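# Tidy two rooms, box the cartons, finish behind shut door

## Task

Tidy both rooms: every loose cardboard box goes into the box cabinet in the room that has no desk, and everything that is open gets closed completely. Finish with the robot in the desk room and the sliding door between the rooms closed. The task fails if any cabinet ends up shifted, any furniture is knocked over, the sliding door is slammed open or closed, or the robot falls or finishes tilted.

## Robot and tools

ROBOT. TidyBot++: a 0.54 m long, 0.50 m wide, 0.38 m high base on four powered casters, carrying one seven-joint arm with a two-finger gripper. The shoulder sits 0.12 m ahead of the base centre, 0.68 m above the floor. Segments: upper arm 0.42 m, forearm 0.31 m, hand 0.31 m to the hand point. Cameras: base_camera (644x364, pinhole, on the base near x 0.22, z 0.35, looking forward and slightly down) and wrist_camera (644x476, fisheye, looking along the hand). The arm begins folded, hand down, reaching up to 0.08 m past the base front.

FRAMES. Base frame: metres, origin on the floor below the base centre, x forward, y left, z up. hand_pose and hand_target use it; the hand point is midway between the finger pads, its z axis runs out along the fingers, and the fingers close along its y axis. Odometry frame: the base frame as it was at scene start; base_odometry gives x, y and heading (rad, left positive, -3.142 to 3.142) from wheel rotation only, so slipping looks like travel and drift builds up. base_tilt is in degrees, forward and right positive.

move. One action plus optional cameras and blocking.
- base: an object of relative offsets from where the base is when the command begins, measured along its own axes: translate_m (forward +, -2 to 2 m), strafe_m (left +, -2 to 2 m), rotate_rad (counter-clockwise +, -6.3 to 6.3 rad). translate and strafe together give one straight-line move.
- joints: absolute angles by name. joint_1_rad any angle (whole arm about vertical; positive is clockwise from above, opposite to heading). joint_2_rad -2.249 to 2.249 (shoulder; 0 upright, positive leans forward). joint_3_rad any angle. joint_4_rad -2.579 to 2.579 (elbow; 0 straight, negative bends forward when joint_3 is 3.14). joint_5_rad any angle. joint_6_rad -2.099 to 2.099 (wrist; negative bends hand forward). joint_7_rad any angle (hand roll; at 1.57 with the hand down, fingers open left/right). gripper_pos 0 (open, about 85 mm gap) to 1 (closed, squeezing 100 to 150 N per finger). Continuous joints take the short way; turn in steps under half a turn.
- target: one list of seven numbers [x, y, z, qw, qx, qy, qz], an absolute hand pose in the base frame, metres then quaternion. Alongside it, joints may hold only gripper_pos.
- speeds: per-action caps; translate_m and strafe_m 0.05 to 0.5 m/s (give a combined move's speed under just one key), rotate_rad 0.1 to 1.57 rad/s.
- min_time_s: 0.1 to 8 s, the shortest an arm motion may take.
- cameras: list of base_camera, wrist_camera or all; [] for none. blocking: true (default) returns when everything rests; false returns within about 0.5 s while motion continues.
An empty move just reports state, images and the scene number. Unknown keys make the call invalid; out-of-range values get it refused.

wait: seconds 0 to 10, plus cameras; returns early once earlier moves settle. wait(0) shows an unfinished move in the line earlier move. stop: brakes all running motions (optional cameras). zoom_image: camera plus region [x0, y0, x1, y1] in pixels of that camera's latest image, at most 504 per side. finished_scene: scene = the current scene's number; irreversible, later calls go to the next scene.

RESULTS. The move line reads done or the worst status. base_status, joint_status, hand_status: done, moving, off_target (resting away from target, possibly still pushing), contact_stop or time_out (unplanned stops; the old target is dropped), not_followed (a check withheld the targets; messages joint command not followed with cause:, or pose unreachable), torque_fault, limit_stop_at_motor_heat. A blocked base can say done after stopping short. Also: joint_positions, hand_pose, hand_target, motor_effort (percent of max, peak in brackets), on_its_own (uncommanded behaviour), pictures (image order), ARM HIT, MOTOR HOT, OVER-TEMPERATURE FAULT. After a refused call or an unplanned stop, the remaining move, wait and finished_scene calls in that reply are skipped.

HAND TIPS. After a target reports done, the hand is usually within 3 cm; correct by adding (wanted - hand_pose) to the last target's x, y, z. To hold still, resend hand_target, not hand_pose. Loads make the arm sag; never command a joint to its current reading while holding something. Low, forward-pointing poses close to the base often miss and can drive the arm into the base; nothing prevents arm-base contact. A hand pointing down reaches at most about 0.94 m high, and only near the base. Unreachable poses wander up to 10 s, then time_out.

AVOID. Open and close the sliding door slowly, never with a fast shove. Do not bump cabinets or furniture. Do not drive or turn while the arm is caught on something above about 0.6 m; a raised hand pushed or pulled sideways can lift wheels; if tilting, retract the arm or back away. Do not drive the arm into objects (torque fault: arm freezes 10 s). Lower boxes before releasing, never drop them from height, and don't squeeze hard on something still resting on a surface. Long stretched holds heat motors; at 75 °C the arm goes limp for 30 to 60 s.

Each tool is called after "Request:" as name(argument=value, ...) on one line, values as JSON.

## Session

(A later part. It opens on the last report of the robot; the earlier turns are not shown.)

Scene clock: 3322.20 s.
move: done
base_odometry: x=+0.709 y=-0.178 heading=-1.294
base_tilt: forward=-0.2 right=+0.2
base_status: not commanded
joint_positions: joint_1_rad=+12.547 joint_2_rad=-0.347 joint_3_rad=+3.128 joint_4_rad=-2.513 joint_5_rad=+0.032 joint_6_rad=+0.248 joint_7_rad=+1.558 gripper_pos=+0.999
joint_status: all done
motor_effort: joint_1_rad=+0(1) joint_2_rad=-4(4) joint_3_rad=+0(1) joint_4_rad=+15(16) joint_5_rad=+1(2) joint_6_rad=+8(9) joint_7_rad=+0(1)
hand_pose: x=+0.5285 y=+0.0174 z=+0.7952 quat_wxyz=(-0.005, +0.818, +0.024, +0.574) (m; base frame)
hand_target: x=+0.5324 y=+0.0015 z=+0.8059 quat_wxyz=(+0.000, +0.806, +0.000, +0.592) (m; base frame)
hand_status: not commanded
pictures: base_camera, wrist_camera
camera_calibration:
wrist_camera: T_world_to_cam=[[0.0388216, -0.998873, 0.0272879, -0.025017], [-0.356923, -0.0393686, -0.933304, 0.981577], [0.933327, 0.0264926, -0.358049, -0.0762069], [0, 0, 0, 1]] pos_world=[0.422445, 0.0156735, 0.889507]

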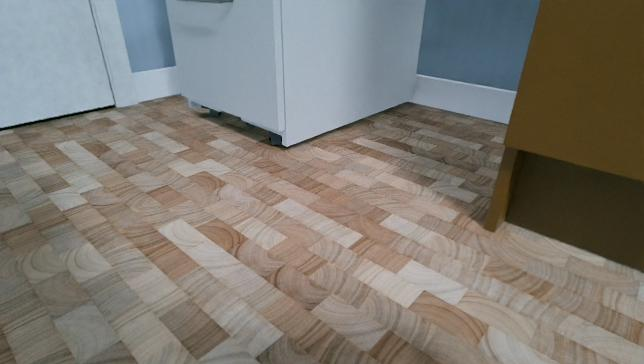

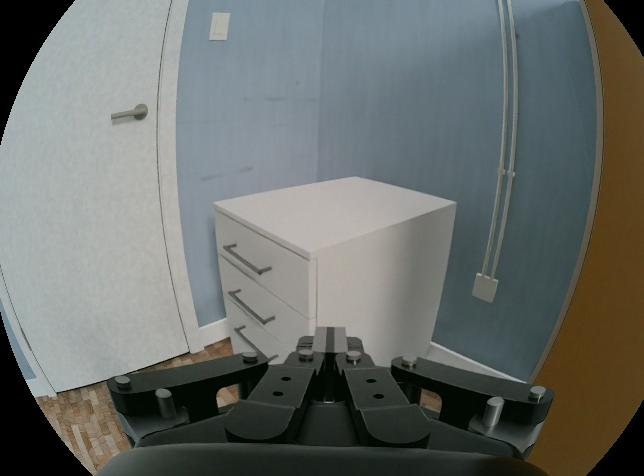

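Request:
move(joints={"joint_6_rad": -0.8}, base={"rotate_rad": -0.7}, speeds={"rotate_rad": 0.5}, min_time_s=1, cameras=["base_camera"])

Request:
move(base={"rotate_rad": -0.9}, speeds={"rotate_rad": 0.5}, cameras=["base_camera"])

Request:
move(joints={"joint_6_rad": 0.4}, min_time_s=1.5)

Scene clock: 3346.77 s.
move: done
base_odometry: x=+0.709 y=-0.178 heading=-1.993
base_tilt: forward=-0.2 right=+0.2
base_status: done
joint_positions: joint_1_rad=+12.547 joint_2_rad=-0.347 joint_3_rad=+3.128 joint_4_rad=-2.513 joint_5_rad=+0.032 joint_6_rad=-0.757 joint_7_rad=+1.558 gripper_pos=+0.999
joint_status: all done
motor_effort: joint_1_rad=+0(1) joint_2_rad=-1(4) joint_3_rad=+0(2) joint_4_rad=+12(15) joint_5_rad=+1(2) joint_6_rad=+1(8) joint_7_rad=+0(1)
hand_pose: x=+0.3036 y=+0.0000 z=+0.5973 quat_wxyz=(+0.012, +0.994, +0.020, +0.109) (m; base frame)
hand_target: x=+0.2870 y=+0.0014 z=+0.5922 quat_wxyz=(+0.000, +0.997, +0.000, +0.083) (m; base frame)
hand_status: not commanded
pictures: base_camera

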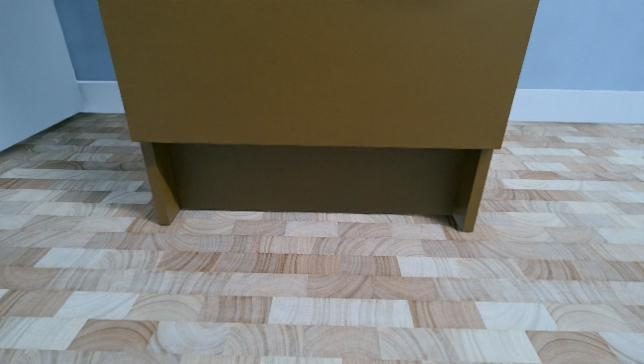

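Scene clock: 3349.17 s.
move: done
base_odometry: x=+0.709 y=-0.177 heading=-2.892
base_tilt: forward=-0.2 right=+0.2
base_status: done
joint_positions: joint_1_rad=+12.547 joint_2_rad=-0.347 joint_3_rad=+3.128 joint_4_rad=-2.513 joint_5_rad=+0.032 joint_6_rad=-0.757 joint_7_rad=+1.558 gripper_pos=+0.999
joint_status: not commanded
motor_effort: joint_1_rad=+0(1) joint_2_rad=-1(1) joint_3_rad=+0(1) joint_4_rad=+12(12) joint_5_rad=+2(2) joint_6_rad=+1(2) joint_7_rad=+0(1)
hand_pose: x=+0.3036 y=+0.0000 z=+0.5973 quat_wxyz=(+0.012, +0.994, +0.020, +0.109) (m; base frame)
hand_target: x=+0.2870 y=+0.0014 z=+0.5922 quat_wxyz=(+0.000, +0.997, +0.000, +0.083) (m; base frame)
hand_status: not commanded
pictures: base_camera

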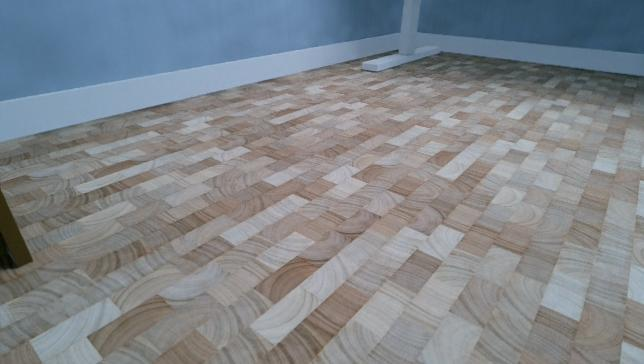

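Scene clock: 3351.37 s.
move: done
base_odometry: x=+0.709 y=-0.177 heading=-2.892
base_tilt: forward=-0.2 right=+0.2
base_status: not commanded
joint_positions: joint_1_rad=+12.547 joint_2_rad=-0.347 joint_3_rad=+3.128 joint_4_rad=-2.513 joint_5_rad=+0.032 joint_6_rad=+0.348 joint_7_rad=+1.558 gripper_pos=+0.999
joint_status: all done
motor_effort: joint_1_rad=+0(1) joint_2_rad=-4(4) joint_3_rad=+0(1) joint_4_rad=+15(16) joint_5_rad=+1(2) joint_6_rad=+8(9) joint_7_rad=+0(1)
hand_pose: x=+0.5375 y=+0.0187 z=+0.8247 quat_wxyz=(-0.007, +0.789, +0.024, +0.614) (m; base frame)
hand_target: x=+0.5402 y=+0.0015 z=+0.8361 quat_wxyz=(+0.000, +0.775, +0.000, +0.631) (m; base frame)
hand_status: not commanded
pictures: base_camera, wrist_camera
camera_calibration:
wrist_camera: T_world_to_cam=[[0.0392126, -0.998889, 0.0261351, -0.0241225], [-0.26249, -0.0355339, -0.96428, 0.987076], [0.964138, 0.0309518, -0.263592, -0.168599], [0, 0, 0, 1]] pos_world=[0.422596, 0.0161974, 0.908007]

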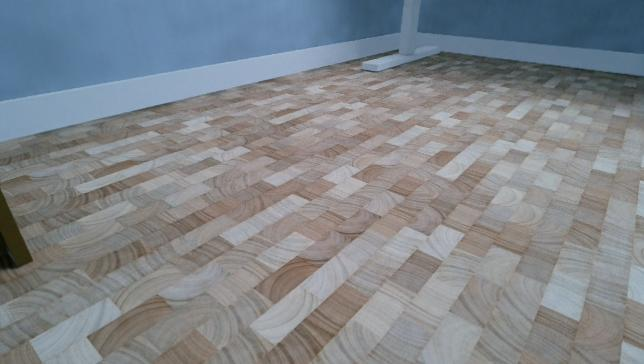

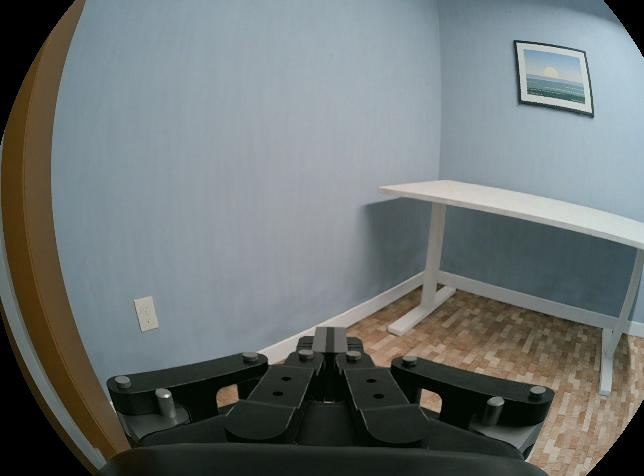

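Request:
move(base={"rotate_rad": -0.8}, speeds={"rotate_rad": 0.4})

Scene clock: 3360.80 s.
move: done
base_odometry: x=+0.709 y=-0.177 heading=+2.592
base_tilt: forward=-0.3 right=+0.2
base_status: done
joint_positions: joint_1_rad=+12.548 joint_2_rad=-0.347 joint_3_rad=+3.130 joint_4_rad=-2.513 joint_5_rad=+0.032 joint_6_rad=+0.349 joint_7_rad=+1.558 gripper_pos=+0.999
joint_status: not commanded
motor_effort: joint_1_rad=+0(1) joint_2_rad=-4(5) joint_3_rad=+0(2) joint_4_rad=+15(16) joint_5_rad=+1(2) joint_6_rad=+8(9) joint_7_rad=+0(1)
hand_pose: x=+0.5376 y=+0.0176 z=+0.8248 quat_wxyz=(-0.006, +0.789, +0.023, +0.614) (m; base frame)
hand_target: x=+0.5402 y=+0.0015 z=+0.8361 quat_wxyz=(+0.000, +0.775, +0.000, +0.631) (m; base frame)
hand_status: not commanded
pictures: base_camera, wrist_camera
camera_calibration:
wrist_camera: T_world_to_cam=[[0.0367792, -0.998997, 0.0255313, -0.0233528], [-0.262298, -0.0343033, -0.964377, 0.987161], [0.964286, 0.0287722, -0.263296, -0.168946], [0, 0, 0, 1]] pos_world=[0.422702, 0.0153945, 0.908109]

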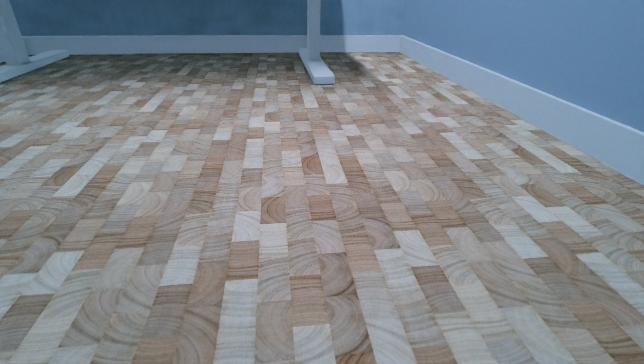

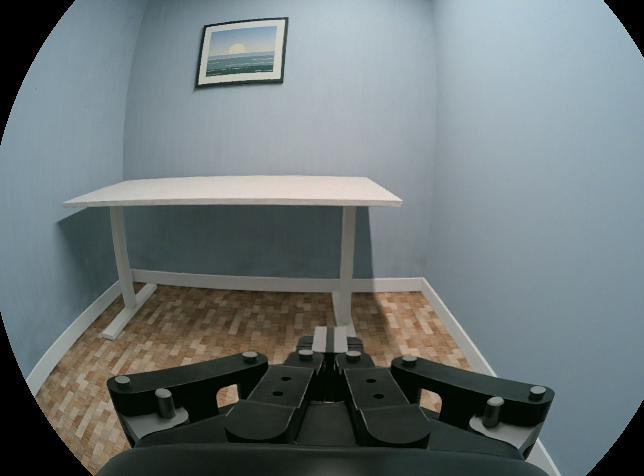

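Request:
move(joints={"joint_6_rad": -0.8}, min_time_s=1.5, cameras=[])

Request:
finished_scene(scene=1)

Scene clock: 3373.47 s.
move: done
base_odometry: x=+0.709 y=-0.177 heading=+2.592
base_tilt: forward=-0.3 right=+0.2
base_status: not commanded
joint_positions: joint_1_rad=+12.548 joint_2_rad=-0.347 joint_3_rad=+3.130 joint_4_rad=-2.513 joint_5_rad=+0.032 joint_6_rad=-0.754 joint_7_rad=+1.558 gripper_pos=+0.999
joint_status: all done
motor_effort: joint_1_rad=+0(1) joint_2_rad=-1(4) joint_3_rad=+1(1) joint_4_rad=+12(15) joint_5_rad=+2(2) joint_6_rad=+1(8) joint_7_rad=+0(1)
hand_pose: x=+0.3045 y=-0.0004 z=+0.5974 quat_wxyz=(+0.012, +0.994, +0.019, +0.110) (m; base frame)
hand_target: x=+0.2870 y=+0.0014 z=+0.5922 quat_wxyz=(+0.000, +0.997, +0.000, +0.083) (m; base frame)
hand_status: not commanded
pictures: none
No camera images: "cameras" was empty.

The scene is finished: the task was done.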